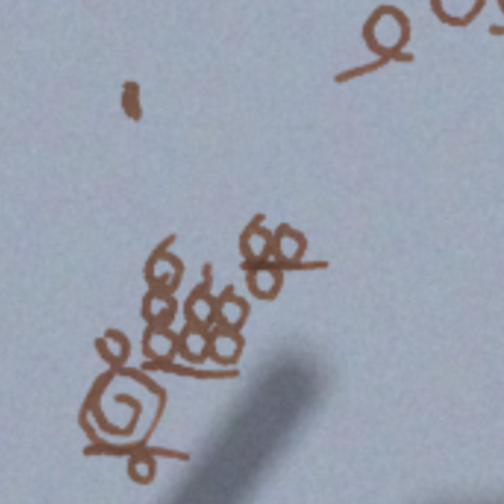

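Call:
move --target '[0,0,0,0,0,0,1,0.0145,0.0025,-0.0183,-0.0008,-0.0385,-0.2522,-0.75]' --speed 0.5 --cameras '[]'

Scene clock: 392.77 s.
left_arm: end_effector_position=(+0.3016, +0.4479, +0.1940) grip_measured=+1.000 grip_effort_nm=-0.002 end_effector_quat_wxyz=(+0.621, -0.139, +0.763, +0.111) | right_arm: end_effector_position=(+0.2957, +0.0600, +0.0589) grip_measured=-0.669 grip_effort_nm=-1.033 end_effector_quat_wxyz=(+0.601, +0.085, +0.771, +0.193)
Joint names: [wrist pitch, wrist roll, shoulder, wrist yaw, elbow, waist]
Joint positions: left_arm=[0.302 -0.014 0.818 -0.052 0.311 0.294 0.094] | right_arm=[0.83 0.744 2.215 0.991 1.003 1.242 0.016]
Joint velocities: within noise
Joint torques (N m): left_arm=[1.59 0.05 -2.99 -0.02 5.91 0.46] | right_arm=[1.6 0.02 -11.29 0.26 3.74 0.43]
Heat: left arm: 43 °C; right arm: 49 °C.
Joint targets: left_arm=[0.299 -0.014 0.800 -0.052 0.300 0.300] | right_arm=[0.851 0.747 2.176 0.998 0.996 1.248]
move: off_target (right_arm); right_arm: the shoulder is farthest, 0.038 rad from its target
No camera images: "cameras" was empty.

Call:
move --pt "0 0 0 0 0 0 1 0 0.0378 0 -0.0171 0 -0.0420 -0.75" --pt "0 0 0 0 0 0 1 0 0.0620 0 -0.0272 0 -0.0254 -0.75" --pt "0 0 0 0 0 0 1 -0.0342 0.0620 0 -0.0272 0 -0.0254 -0.75" --pt "0 0 0 0 0 0 1 -0.0342 0.0767 0 -0.0333 0 -0.0213 -0.75" --pt "0 0 0 0 0 0 1 -0.0342 0.0657 0 -0.0262 0 -0.0102 -0.75" --pt "0 0 0 0 0 0 1 -0.0342 0.0422 0 -0.0164 0 0.0050 -0.75" --pt "0 0 0 0 0 0 1 -0.0342 0.0067 0 -0.0016 0 0.0202 -0.75" --pt "0 0 0 0 0 0 1 -0.0342 -0.0314 0 0.0144 0 0.0313 -0.75" --pt "0 0 0 0 0 0 1 -0.0342 -0.0620 0 0.0272 0 0.0354 -0.75" --pt "0 0 0 0 0 0 1 -0.0342 -0.0767 0 0.0333 0 0.0213 -0.75" --pt "0 0 0 0 0 0 1 -0.0342 -0.0657 0 0.0262 0 0.0102 -0.75" --pt "0 0 0 0 0 0 1 -0.0342 -0.0422 0 0.0164 0 -0.0050 -0.75" --pt "0 0 0 0 0 0 1 -0.0342 -0.0067 0 0.0016 0 -0.0202 -0.75" --pt "0 0 0 0 0 0 1 -0.0342 0.0314 0 -0.0144 0 -0.0313 -0.75" --pt "0 0 0 0 0 0 1 -0.0342 0.0620 0 -0.0272 0 -0.0354 -0.75" --speed '[0.25,0.1,0.1,0.15,0.15,0.15,0.15,0.15,0.15,0.15,0.15,0.15,0.15,0.15,0.15]' --blend '[0,0,0,0.003,0.003,0.003,0.003,0.003,0.003,0.003,0.003,0.003,0.003,0.003,0]' --cameras '[]'

Call:
move --pt "0 0 0 0 0 0 1 0 0.0073 0 -0.0030 0 0.0196 -0.75" --pt "0 0 0 0 0 0 1 0 -0.0219 0 0.0117 0 0.0363 -0.75" --pt "0 0 0 0 0 0 1 0 -0.0582 0 0.0269 0 0.0510 -0.75" --pt "0 0 0 0 0 0 1 0 -0.0899 0 0.0401 0 0.0583 -0.75" --pt "0 0 0 0 0 0 1 0 -0.1048 0 0.0464 0 0.0465 -0.75" --pt "0 0 0 0 0 0 1 0 -0.0945 0 0.0396 0 0.0383 -0.75" --pt "0 0 0 0 0 0 1 0 -0.0755 0 0.0316 0 0.0279 -0.75" --pt "0 0 0 0 0 0 1 0 -0.0518 0 0.0217 0 0.0200 -0.75" --pt "0 0 0 0 0 0 1 0 -0.0348 0 0.0146 0 0.0179 -0.75" --speed '[0.12,0.12,0.12,0.12,0.12,0.12,0.12,0.12,0.12]' --blend '[0.003,0.003,0.003,0.003,0.003,0.003,0.003,0.003,0]' --cameras '[]'

Scene clock: 400.33 s.
left_arm: end_effector_position=(+0.3016, +0.4479, +0.1940) grip_measured=+1.000 grip_effort_nm=-0.002 end_effector_quat_wxyz=(+0.621, -0.139, +0.763, +0.111) | right_arm: end_effector_position=(+0.3050, +0.0553, +0.0518) grip_measured=-0.669 grip_effort_nm=-1.028 end_effector_quat_wxyz=(+0.577, +0.125, +0.776, +0.220)
Joint names: [wrist pitch, wrist roll, shoulder, wrist yaw, elbow, waist]
Joint positions: left_arm=[0.302 -0.014 0.818 -0.052 0.311 0.294 0.094] | right_arm=[0.79 0.871 2.211 0.947 1.003 1.211 0.016]
Joint velocities: within noise
Joint torques (N m): left_arm=[1.57 0.04 -2.93 -0.06 5.93 0.4] | right_arm=[1.3 0.01 -10.99 0.15 3.77 -0.54]
Heat: left arm: 43 °C; right arm: 49 °C.
Joint targets: left_arm=[0.299 -0.014 0.800 -0.052 0.300 0.300] | right_arm=[0.780 0.872 2.177 0.943 0.996 1.205]
move: done
No camera images: "cameras" was empty.

Scene clock: 404.13 s.
left_arm: end_effector_position=(+0.3016, +0.4479, +0.1940) grip_measured=+1.000 grip_effort_nm=-0.007 end_effector_quat_wxyz=(+0.621, -0.139, +0.763, +0.111) | right_arm: end_effector_position=(+0.2978, +0.0576, +0.0538) grip_measured=-0.669 grip_effort_nm=-1.038 end_effector_quat_wxyz=(+0.589, +0.097, +0.777, +0.198)
Joint names: [wrist pitch, wrist roll, shoulder, wrist yaw, elbow, waist]
Joint positions: left_arm=[0.302 -0.014 0.818 -0.052 0.311 0.294 0.094] | right_arm=[0.79 0.799 2.21 0.975 1.003 1.233 0.016]
Joint velocities: within noise
Joint torques (N m): left_arm=[1.59 0 -2.96 -0.05 6.04 0.57] | right_arm=[1.29 0.01 -10.91 0.19 3.75 -0.53]
Heat: left arm: 43 °C; right arm: 48 °C.
Joint targets: left_arm=[0.299 -0.014 0.800 -0.052 0.300 0.300] | right_arm=[0.780 0.802 2.176 0.973 0.996 1.226]
move: done
No camera images: "cameras" was empty.

Call:
move --pt "0 0 0 0 0 0 1 0.0342 0 0 0 0 0 -0.75" --pt "0 0 0 0 0 0 1 0.0342 0.0655 0 -0.0283 0 0.16 -0.75" --speed '[0.3,0.5]' --blend '[0.03,0]' --cameras '["cam_above"]'

Call:
zoom_image --camera "cam_above" --region '[230, 280, 320, 370]'

Scene clock: 405.93 s.
left_arm: end_effector_position=(+0.3016, +0.4479, +0.1940) grip_measured=+1.000 grip_effort_nm=-0.002 end_effector_quat_wxyz=(+0.621, -0.139, +0.763, +0.111) | right_arm: end_effector_position=(+0.2127, +0.1198, +0.0570) grip_measured=-0.669 grip_effort_nm=-1.038 end_effector_quat_wxyz=(+0.532, +0.066, +0.780, +0.323)
Joint names: [wrist pitch, wrist roll, shoulder, wrist yaw, elbow, waist]
Joint positions: left_arm=[0.302 -0.014 0.818 -0.052 0.311 0.294 0.094] | right_arm=[0.831 0.932 2.21 0.912 1.003 1.423 0.016]
Joint velocities: within noise
Joint torques (N m): left_arm=[1.6 0.03 -3.02 -0.05 5.93 0.5] | right_arm=[1.6 0.04 -10.95 0.2 3.81 -0.38]
Heat: left arm: 43 °C; right arm: 48 °C.
Joint targets: left_arm=[0.299 -0.014 0.800 -0.052 0.300 0.300] | right_arm=[0.851 0.934 2.176 0.916 0.996 1.419]
move: done
Images, in order (width x height): cam_above 672x504.

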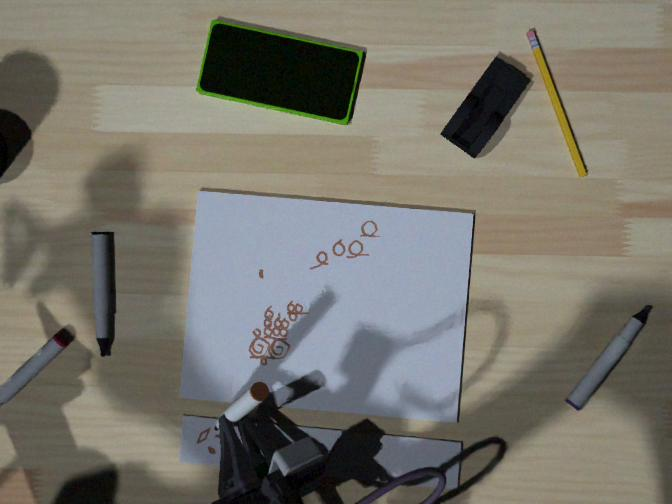

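Scaled by 5.600 from the camera's 672x504 image, which has a finer 960x720 frame.

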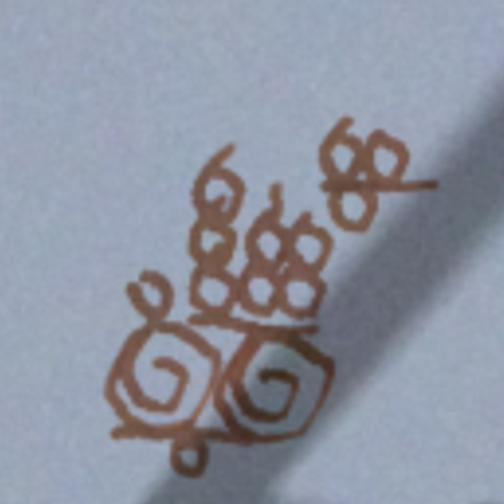

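Call:
move --target '[0,0,0,0,0,0,1,0,-0.1447,0,0.0623,0,-0.1629,-0.75]' --speed 0.5 --cameras '[]'

Call:
move --pt "0 0 0 0 0 0 1 0 0.0158 0 -0.0078 0 -0.0289 -0.75" --pt "0 0 0 0 0 0 1 0 0.0320 0 -0.0146 0 -0.0123 -0.75" --pt "0 0 0 0 0 0 1 -0.0395 0.0320 0 -0.0146 0 -0.0123 -0.75" --pt "0 0 0 0 0 0 1 -0.0395 0.0348 0 -0.0158 0 -0.0082 -0.75" --pt "0 0 0 0 0 0 1 -0.0395 0.0167 0 -0.0057 0 0.0020 -0.75" --pt "0 0 0 0 0 0 1 -0.0395 -0.0047 0 0.0032 0 0.0136 -0.75" --pt "0 0 0 0 0 0 1 -0.0395 -0.0252 0 0.0118 0 0.0212 -0.75" --pt "0 0 0 0 0 0 1 -0.0395 -0.0354 0 0.0160 0 0.0112 -0.75" --pt "0 0 0 0 0 0 1 -0.0395 -0.0244 0 0.0090 0 0.0036 -0.75" --pt "0 0 0 0 0 0 1 -0.0395 -0.0066 0 0.0015 0 -0.0080 -0.75" --pt "0 0 0 0 0 0 1 -0.0395 0.0157 0 -0.0078 0 -0.0182 -0.75" --pt "0 0 0 0 0 0 1 -0.0395 0.0320 0 -0.0146 0 -0.0223 -0.75" --pt "0 0 0 0 0 0 1 -0.0395 0.0348 0 -0.0158 0 -0.0082 -0.75" --pt "0 0 0 0 0 0 1 0 0.0348 0 -0.0158 0 -0.0082 -0.75" --pt "0 0 0 0 0 0 1 0 0.0360 0 -0.0150 0 -0.0056 -0.75" --speed '[0.2,0.1,0.1,0.12,0.12,0.12,0.12,0.12,0.12,0.12,0.12,0.12,0.12,0.3,0.4]' --blend '[0,0,0,0.003,0.003,0.003,0.003,0.003,0.003,0.003,0.003,0.003,0,0,0]' --cameras '[]'

Call:
move --pt "0 0 0 0 0 0 1 0 0.0158 0 -0.0078 0 -0.0289 -0.75" --pt "0 0 0 0 0 0 1 0 0.0320 0 -0.0146 0 -0.0123 -0.75" --pt "0 0 0 0 0 0 1 -0.0383 0.0320 0 -0.0146 0 -0.0123 -0.75" --pt "0 0 0 0 0 0 1 -0.0383 0.0348 0 -0.0158 0 -0.0082 -0.75" --pt "0 0 0 0 0 0 1 -0.0383 0.0167 0 -0.0057 0 0.0020 -0.75" --pt "0 0 0 0 0 0 1 -0.0383 -0.0047 0 0.0032 0 0.0136 -0.75" --pt "0 0 0 0 0 0 1 -0.0383 -0.0252 0 0.0118 0 0.0212 -0.75" --pt "0 0 0 0 0 0 1 -0.0383 -0.0354 0 0.0160 0 0.0112 -0.75" --pt "0 0 0 0 0 0 1 -0.0383 -0.0244 0 0.0090 0 0.0036 -0.75" --pt "0 0 0 0 0 0 1 -0.0383 -0.0066 0 0.0015 0 -0.0080 -0.75" --pt "0 0 0 0 0 0 1 -0.0383 0.0157 0 -0.0078 0 -0.0182 -0.75" --pt "0 0 0 0 0 0 1 -0.0383 0.0320 0 -0.0146 0 -0.0223 -0.75" --pt "0 0 0 0 0 0 1 -0.0383 0.0348 0 -0.0158 0 -0.0082 -0.75" --pt "0 0 0 0 0 0 1 0 0.0348 0 -0.0158 0 -0.0082 -0.75" --pt "0 0 0 0 0 0 1 0 -0.0206 0 0.0086 0 -0.0155 -0.75" --speed '[0.2,0.1,0.1,0.12,0.12,0.12,0.12,0.12,0.12,0.12,0.12,0.12,0.12,0.3,0.4]' --blend '[0,0,0,0.003,0.003,0.003,0.003,0.003,0.003,0.003,0.003,0.003,0,0,0]' --cameras '[]'

Call:
move --pt "0 0 0 0 0 0 1 0 0.0152 0 -0.0076 0 -0.0263 -0.75" --pt "0 0 0 0 0 0 1 0 0.0314 0 -0.0144 0 -0.0097 -0.75" --pt "0 0 0 0 0 0 1 -0.0390 0.0314 0 -0.0144 0 -0.0097 -0.75" --pt "0 0 0 0 0 0 1 -0.0390 0.0388 0 -0.0175 0 -0.0063 -0.75" --pt "0 0 0 0 0 0 1 -0.0390 0.0234 0 -0.0086 0 0.0024 -0.75" --pt "0 0 0 0 0 0 1 -0.0390 0.0017 0 0.0005 0 0.0124 -0.75" --pt "0 0 0 0 0 0 1 -0.0390 -0.0223 0 0.0106 0 0.0188 -0.75" --pt "0 0 0 0 0 0 1 -0.0390 -0.0372 0 0.0168 0 0.0088 -0.75" --pt "0 0 0 0 0 0 1 -0.0390 -0.0301 0 0.0113 0 0.0024 -0.75" --pt "0 0 0 0 0 0 1 -0.0390 -0.0135 0 0.0044 0 -0.0076 -0.75" --pt "0 0 0 0 0 0 1 -0.0390 0.0108 0 -0.0057 0 -0.0163 -0.75" --pt "0 0 0 0 0 0 1 -0.0390 0.0314 0 -0.0144 0 -0.0197 -0.75" --pt "0 0 0 0 0 0 1 -0.0390 0.0388 0 -0.0175 0 -0.0063 -0.75" --pt "0 0 0 0 0 0 1 0 0.0388 0 -0.0175 0 -0.0063 -0.75" --pt "0 0 0 0 0 0 1 0 0.0542 0 -0.0226 0 -0.0092 -0.75" --speed '[0.2,0.1,0.1,0.12,0.12,0.12,0.12,0.12,0.12,0.12,0.12,0.12,0.12,0.3,0.4]' --blend '[0,0,0,0.003,0.003,0.003,0.003,0.003,0.003,0.003,0.003,0.003,0,0,0]' --cameras '[]'

Scene clock: 409.80 s.
left_arm: end_effector_position=(+0.3016, +0.4479, +0.1940) grip_measured=+1.000 grip_effort_nm=0.002 end_effector_quat_wxyz=(+0.621, -0.139, +0.763, +0.111) | right_arm: end_effector_position=(+0.3057, +0.0482, +0.0630) grip_measured=-0.669 grip_effort_nm=-1.033 end_effector_quat_wxyz=(+0.618, +0.069, +0.769, +0.149)
Joint names: [wrist pitch, wrist roll, shoulder, wrist yaw, elbow, waist]
Joint positions: left_arm=[0.302 -0.014 0.818 -0.052 0.311 0.294 0.094] | right_arm=[0.831 0.651 2.21 1.024 1.003 1.22 0.016]
Joint velocities: within noise
Joint torques (N m): left_arm=[1.58 0.04 -3 -0.07 6.02 0.53] | right_arm=[1.55 -0.08 -10.89 0.36 3.74 0.23]
Heat: left arm: 43 °C; right arm: 48 °C.
Joint targets: left_arm=[0.299 -0.014 0.800 -0.052 0.300 0.300] | right_arm=[0.851 0.641 2.176 1.042 0.996 1.223]
move: done
No camera images: "cameras" was empty.

Scene clock: 414.60 s.
left_arm: end_effector_position=(+0.3016, +0.4479, +0.1940) grip_measured=+1.000 grip_effort_nm=-0.002 end_effector_quat_wxyz=(+0.621, -0.139, +0.763, +0.111) | right_arm: end_effector_position=(+0.3089, +0.0475, +0.0620) grip_measured=-0.669 grip_effort_nm=-1.033 end_effector_quat_wxyz=(+0.611, +0.091, +0.768, +0.169)
Joint names: [wrist pitch, wrist roll, shoulder, wrist yaw, elbow, waist]
Joint positions: left_arm=[0.302 -0.014 0.818 -0.052 0.311 0.294 0.094] | right_arm=[0.83 0.711 2.21 1.009 1.003 1.21 0.016]
Joint velocities: within noise
Joint torques (N m): left_arm=[1.57 0.02 -3.11 -0.03 5.87 0.44] | right_arm=[1.54 0.02 -10.92 0.2 3.75 0.5]
Heat: left arm: 43 °C; right arm: 48 °C.
Joint targets: left_arm=[0.299 -0.014 0.800 -0.052 0.300 0.300] | right_arm=[0.851 0.714 2.176 1.011 0.996 1.216]
move: done; blend cut to 0.0028 rad at target 4
No camera images: "cameras" was empty.

Scene clock: 419.83 s.
left_arm: end_effector_position=(+0.3016, +0.4479, +0.1940) grip_measured=+1.000 grip_effort_nm=-0.002 end_effector_quat_wxyz=(+0.621, -0.139, +0.763, +0.111) | right_arm: end_effector_position=(+0.3128, +0.0441, +0.0621) grip_measured=-0.669 grip_effort_nm=-1.033 end_effector_quat_wxyz=(+0.615, +0.084, +0.768, +0.157)
Joint names: [wrist pitch, wrist roll, shoulder, wrist yaw, elbow, waist]
Joint positions: left_arm=[0.302 -0.014 0.818 -0.052 0.311 0.294 0.094] | right_arm=[0.83 0.682 2.21 1.011 1.003 1.2 0.016]
Joint velocities: within noise
Joint torques (N m): left_arm=[1.62 0.05 -2.96 -0.04 5.9 0.58] | right_arm=[1.56 -0.11 -10.91 0.36 3.74 -0.25]
Heat: left arm: 43 °C; right arm: 47 °C.
Joint targets: left_arm=[0.299 -0.014 0.800 -0.052 0.300 0.300] | right_arm=[0.851 0.673 2.176 1.029 0.996 1.198]
move: done; blend cut to 0.0028 rad at target 4
No camera images: "cameras" was empty.

Scene clock: 424.97 s.
left_arm: end_effector_position=(+0.3016, +0.4479, +0.1940) grip_measured=+1.000 grip_effort_nm=-0.002 end_effector_quat_wxyz=(+0.621, -0.139, +0.763, +0.111) | right_arm: end_effector_position=(+0.3180, +0.0438, +0.0606) grip_measured=-0.669 grip_effort_nm=-1.043 end_effector_quat_wxyz=(+0.601, +0.119, +0.767, +0.191)
Joint names: [wrist pitch, wrist roll, shoulder, wrist yaw, elbow, waist]
Joint positions: left_arm=[0.302 -0.014 0.818 -0.052 0.311 0.294 0.094] | right_arm=[0.831 0.779 2.21 0.981 1.003 1.184 0.016]
Joint velocities: within noise
Joint torques (N m): left_arm=[1.58 0.04 -2.97 -0.04 5.94 0.46] | right_arm=[1.57 0.01 -10.92 0.19 3.78 0.21]
Heat: left arm: 43 °C; right arm: 47 °C.
Joint targets: left_arm=[0.299 -0.014 0.800 -0.052 0.300 0.300] | right_arm=[0.851 0.782 2.176 0.983 0.996 1.186]
move: done
No camera images: "cameras" was empty.

Call:
execute_actions --actions '[]' --cameras '["cam_above"]'

Scene clock: 429.13 s.
left_arm: end_effector_position=(+0.3016, +0.4479, +0.1940) grip_measured=+1.000 grip_effort_nm=-0.007 end_effector_quat_wxyz=(+0.621, -0.139, +0.763, +0.111) | right_arm: end_effector_position=(+0.3180, +0.0439, +0.0606) grip_measured=-0.669 grip_effort_nm=-1.038 end_effector_quat_wxyz=(+0.601, +0.120, +0.767, +0.191)
Joint names: [wrist pitch, wrist roll, shoulder, wrist yaw, elbow, waist]
Joint positions: left_arm=[0.302 -0.014 0.818 -0.052 0.311 0.294 0.094] | right_arm=[0.831 0.78 2.21 0.981 1.003 1.184 0.016]
Joint velocities: within noise
Joint torques (N m): left_arm=[1.58 -0.01 -3.07 -0.03 5.96 0.44] | right_arm=[1.57 0.02 -10.92 0.2 3.75 0.21]
Heat: left arm: 43 °C; right arm: 47 °C.
Joint targets: left_arm=[0.299 -0.014 0.800 -0.052 0.300 0.300] | right_arm=[0.851 0.782 2.176 0.983 0.996 1.186]
Tool commands: left_gripper/opening=+1.0 right_gripper/opening=-0.75
Images, in order (width x height): cam_above 672x504.

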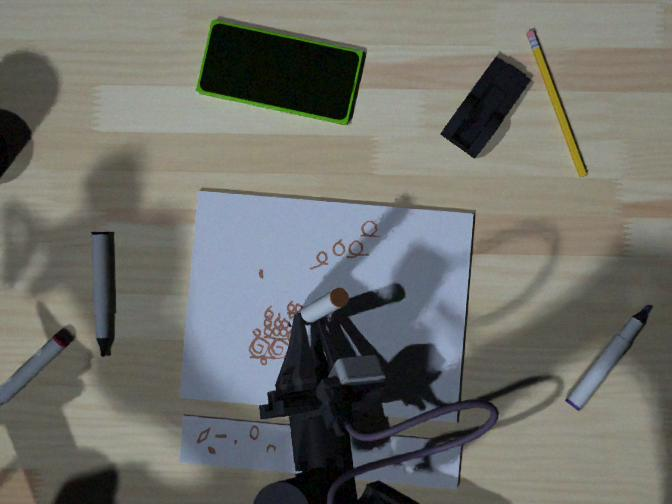

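Call:
move --pt "0 0 0 0 0 0 1 0 0.0152 0 -0.0076 0 -0.0263 -0.75" --pt "0 0 0 0 0 0 1 0 0.0314 0 -0.0144 0 -0.0097 -0.75" --pt "0 0 0 0 0 0 1 -0.0385 0.0314 0 -0.0144 0 -0.0097 -0.75" --pt "0 0 0 0 0 0 1 -0.0385 0.0388 0 -0.0175 0 -0.0063 -0.75" --pt "0 0 0 0 0 0 1 -0.0385 0.0234 0 -0.0086 0 0.0024 -0.75" --pt "0 0 0 0 0 0 1 -0.0385 0.0017 0 0.0005 0 0.0124 -0.75" --pt "0 0 0 0 0 0 1 -0.0385 -0.0223 0 0.0106 0 0.0188 -0.75" --pt "0 0 0 0 0 0 1 -0.0385 -0.0372 0 0.0168 0 0.0088 -0.75" --pt "0 0 0 0 0 0 1 -0.0385 -0.0301 0 0.0113 0 0.0024 -0.75" --pt "0 0 0 0 0 0 1 -0.0385 -0.0135 0 0.0044 0 -0.0076 -0.75" --pt "0 0 0 0 0 0 1 -0.0385 0.0108 0 -0.0057 0 -0.0163 -0.75" --pt "0 0 0 0 0 0 1 -0.0385 0.0314 0 -0.0144 0 -0.0197 -0.75" --pt "0 0 0 0 0 0 1 -0.0385 0.0388 0 -0.0175 0 -0.0063 -0.75" --pt "0 0 0 0 0 0 1 0 0.0388 0 -0.0175 0 -0.0063 -0.75" --pt "0 0 0 0 0 0 1 0 -0.0449 0 0.0188 0 -0.0350 -0.75" --speed '[0.2,0.1,0.1,0.12,0.12,0.12,0.12,0.12,0.12,0.12,0.12,0.12,0.12,0.3,0.4]' --blend '[0,0,0,0.003,0.003,0.003,0.003,0.003,0.003,0.003,0.003,0.003,0,0,0]' --cameras '[]'

Call:
move --pt "0 0 0 0 0 0 1 0 0.0152 0 -0.0076 0 -0.0263 -0.75" --pt "0 0 0 0 0 0 1 0 0.0314 0 -0.0144 0 -0.0097 -0.75" --pt "0 0 0 0 0 0 1 -0.0395 0.0314 0 -0.0144 0 -0.0097 -0.75" --pt "0 0 0 0 0 0 1 -0.0395 0.0388 0 -0.0175 0 -0.0063 -0.75" --pt "0 0 0 0 0 0 1 -0.0395 0.0234 0 -0.0086 0 0.0024 -0.75" --pt "0 0 0 0 0 0 1 -0.0395 0.0017 0 0.0005 0 0.0124 -0.75" --pt "0 0 0 0 0 0 1 -0.0395 -0.0223 0 0.0106 0 0.0188 -0.75" --pt "0 0 0 0 0 0 1 -0.0395 -0.0372 0 0.0168 0 0.0088 -0.75" --pt "0 0 0 0 0 0 1 -0.0395 -0.0301 0 0.0113 0 0.0024 -0.75" --pt "0 0 0 0 0 0 1 -0.0395 -0.0135 0 0.0044 0 -0.0076 -0.75" --pt "0 0 0 0 0 0 1 -0.0395 0.0108 0 -0.0057 0 -0.0163 -0.75" --pt "0 0 0 0 0 0 1 -0.0395 0.0314 0 -0.0144 0 -0.0197 -0.75" --pt "0 0 0 0 0 0 1 -0.0395 0.0388 0 -0.0175 0 -0.0063 -0.75" --pt "0 0 0 0 0 0 1 0 0.0388 0 -0.0175 0 -0.0063 -0.75" --pt "0 0 0 0 0 0 1 0 0.0449 0 -0.0188 0 -0.0060 -0.75" --speed '[0.2,0.1,0.1,0.12,0.12,0.12,0.12,0.12,0.12,0.12,0.12,0.12,0.12,0.3,0.4]' --blend '[0,0,0,0.003,0.003,0.003,0.003,0.003,0.003,0.003,0.003,0.003,0,0,0]' --cameras '[]'

Call:
move --pt "0 0 0 0 0 0 1 0 0.0152 0 -0.0076 0 -0.0263 -0.75" --pt "0 0 0 0 0 0 1 0 0.0314 0 -0.0144 0 -0.0097 -0.75" --pt "0 0 0 0 0 0 1 -0.0395 0.0314 0 -0.0144 0 -0.0097 -0.75" --pt "0 0 0 0 0 0 1 -0.0395 0.0388 0 -0.0175 0 -0.0063 -0.75" --pt "0 0 0 0 0 0 1 -0.0395 0.0234 0 -0.0086 0 0.0024 -0.75" --pt "0 0 0 0 0 0 1 -0.0395 0.0017 0 0.0005 0 0.0124 -0.75" --pt "0 0 0 0 0 0 1 -0.0395 -0.0223 0 0.0106 0 0.0188 -0.75" --pt "0 0 0 0 0 0 1 -0.0395 -0.0372 0 0.0168 0 0.0088 -0.75" --pt "0 0 0 0 0 0 1 -0.0395 -0.0301 0 0.0113 0 0.0024 -0.75" --pt "0 0 0 0 0 0 1 -0.0395 -0.0135 0 0.0044 0 -0.0076 -0.75" --pt "0 0 0 0 0 0 1 -0.0395 0.0108 0 -0.0057 0 -0.0163 -0.75" --pt "0 0 0 0 0 0 1 -0.0395 0.0314 0 -0.0144 0 -0.0197 -0.75" --pt "0 0 0 0 0 0 1 -0.0395 0.0388 0 -0.0175 0 -0.0063 -0.75" --pt "0 0 0 0 0 0 1 0 0.0388 0 -0.0175 0 -0.0063 -0.75" --pt "0 0 0 0 0 0 1 0 -0.0251 0 0.0105 0 -0.1129 -0.75" --speed '[0.2,0.1,0.1,0.12,0.12,0.12,0.12,0.12,0.12,0.12,0.12,0.12,0.12,0.3,0.4]' --blend '[0,0,0,0.003,0.003,0.003,0.003,0.003,0.003,0.003,0.003,0.003,0,0,0]' --cameras '["cam_above"]'

Scene clock: 436.13 s.
left_arm: end_effector_position=(+0.3016, +0.4479, +0.1940) grip_measured=+1.000 grip_effort_nm=-0.002 end_effector_quat_wxyz=(+0.621, -0.139, +0.763, +0.111) | right_arm: end_effector_position=(+0.3323, +0.0281, +0.0618) grip_measured=-0.669 grip_effort_nm=-1.033 end_effector_quat_wxyz=(+0.616, +0.110, +0.766, +0.149)
Joint names: [wrist pitch, wrist roll, shoulder, wrist yaw, elbow, waist]
Joint positions: left_arm=[0.302 -0.014 0.818 -0.052 0.311 0.294 0.094] | right_arm=[0.831 0.701 2.21 1.003 1.003 1.148 0.016]
Joint velocities: within noise
Joint torques (N m): left_arm=[1.59 0.04 -3.1 -0.06 6.04 0.58] | right_arm=[1.57 -0.11 -10.92 0.37 3.75 -0.28]
Heat: left arm: 43 °C; right arm: 47 °C.
Joint targets: left_arm=[0.299 -0.014 0.800 -0.052 0.300 0.300] | right_arm=[0.851 0.691 2.176 1.021 0.996 1.144]
move: done
No camera images: "cameras" was empty.

Scene clock: 441.13 s.
left_arm: end_effector_position=(+0.3016, +0.4479, +0.1940) grip_measured=+1.000 grip_effort_nm=-0.002 end_effector_quat_wxyz=(+0.621, -0.139, +0.763, +0.111) | right_arm: end_effector_position=(+0.3377, +0.0262, +0.0605) grip_measured=-0.669 grip_effort_nm=-1.033 end_effector_quat_wxyz=(+0.606, +0.139, +0.763, +0.175)
Joint names: [wrist pitch, wrist roll, shoulder, wrist yaw, elbow, waist]
Joint positions: left_arm=[0.302 -0.014 0.818 -0.052 0.311 0.294 0.094] | right_arm=[0.83 0.779 2.21 0.981 1.003 1.131 0.016]
Joint velocities: within noise
Joint torques (N m): left_arm=[1.56 0.04 -3.02 -0.07 5.94 0.47] | right_arm=[1.55 -0.01 -10.91 0.19 3.77 0.51]
Heat: left arm: 44 °C; right arm: 47 °C.
Joint targets: left_arm=[0.299 -0.014 0.800 -0.052 0.300 0.300] | right_arm=[0.851 0.782 2.176 0.983 0.996 1.137]
move: done
No camera images: "cameras" was empty.

Scene clock: 446.63 s.
left_arm: end_effector_position=(+0.3016, +0.4479, +0.1940) grip_measured=+1.000 grip_effort_nm=-0.002 end_effector_quat_wxyz=(+0.621, -0.139, +0.763, +0.111) | right_arm: end_effector_position=(+0.3836, -0.0240, +0.0609) grip_measured=-0.669 grip_effort_nm=-1.033 end_effector_quat_wxyz=(+0.620, +0.178, +0.755, +0.120)
Joint names: [wrist pitch, wrist roll, shoulder, wrist yaw, elbow, waist]
Joint positions: left_arm=[0.302 -0.014 0.818 -0.052 0.311 0.294 0.094] | right_arm=[0.831 0.742 2.21 0.987 1.003 0.996 0.016]
Joint velocities: within noise
Joint torques (N m): left_arm=[1.59 0.05 -3.11 -0.04 6.08 0.57] | right_arm=[1.57 -0.1 -10.91 0.35 3.77 0.43]
Heat: left arm: 44 °C; right arm: 47 °C.
Joint targets: left_arm=[0.299 -0.014 0.800 -0.052 0.300 0.300] | right_arm=[0.851 0.732 2.176 1.004 0.996 1.002]
move: done
Images, in order (width x height): cam_above 672x504.

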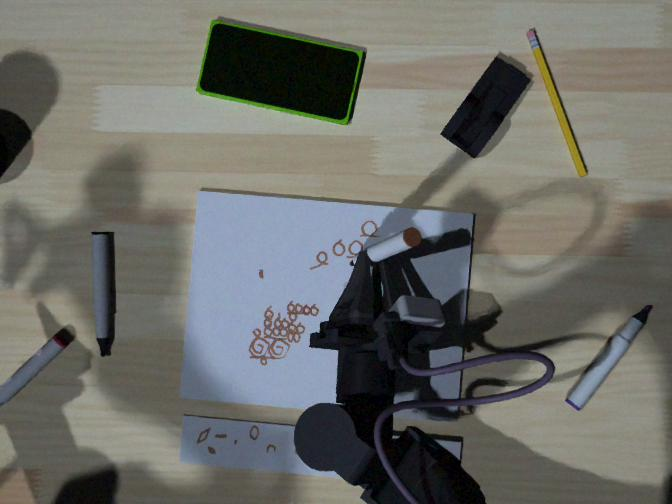

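Call:
zoom_image --camera "cam_above" --region '[180, 185, 380, 385]'

Scaled by 2.520 from the camera's 672x504 image, which has a finer 960x720 frame.

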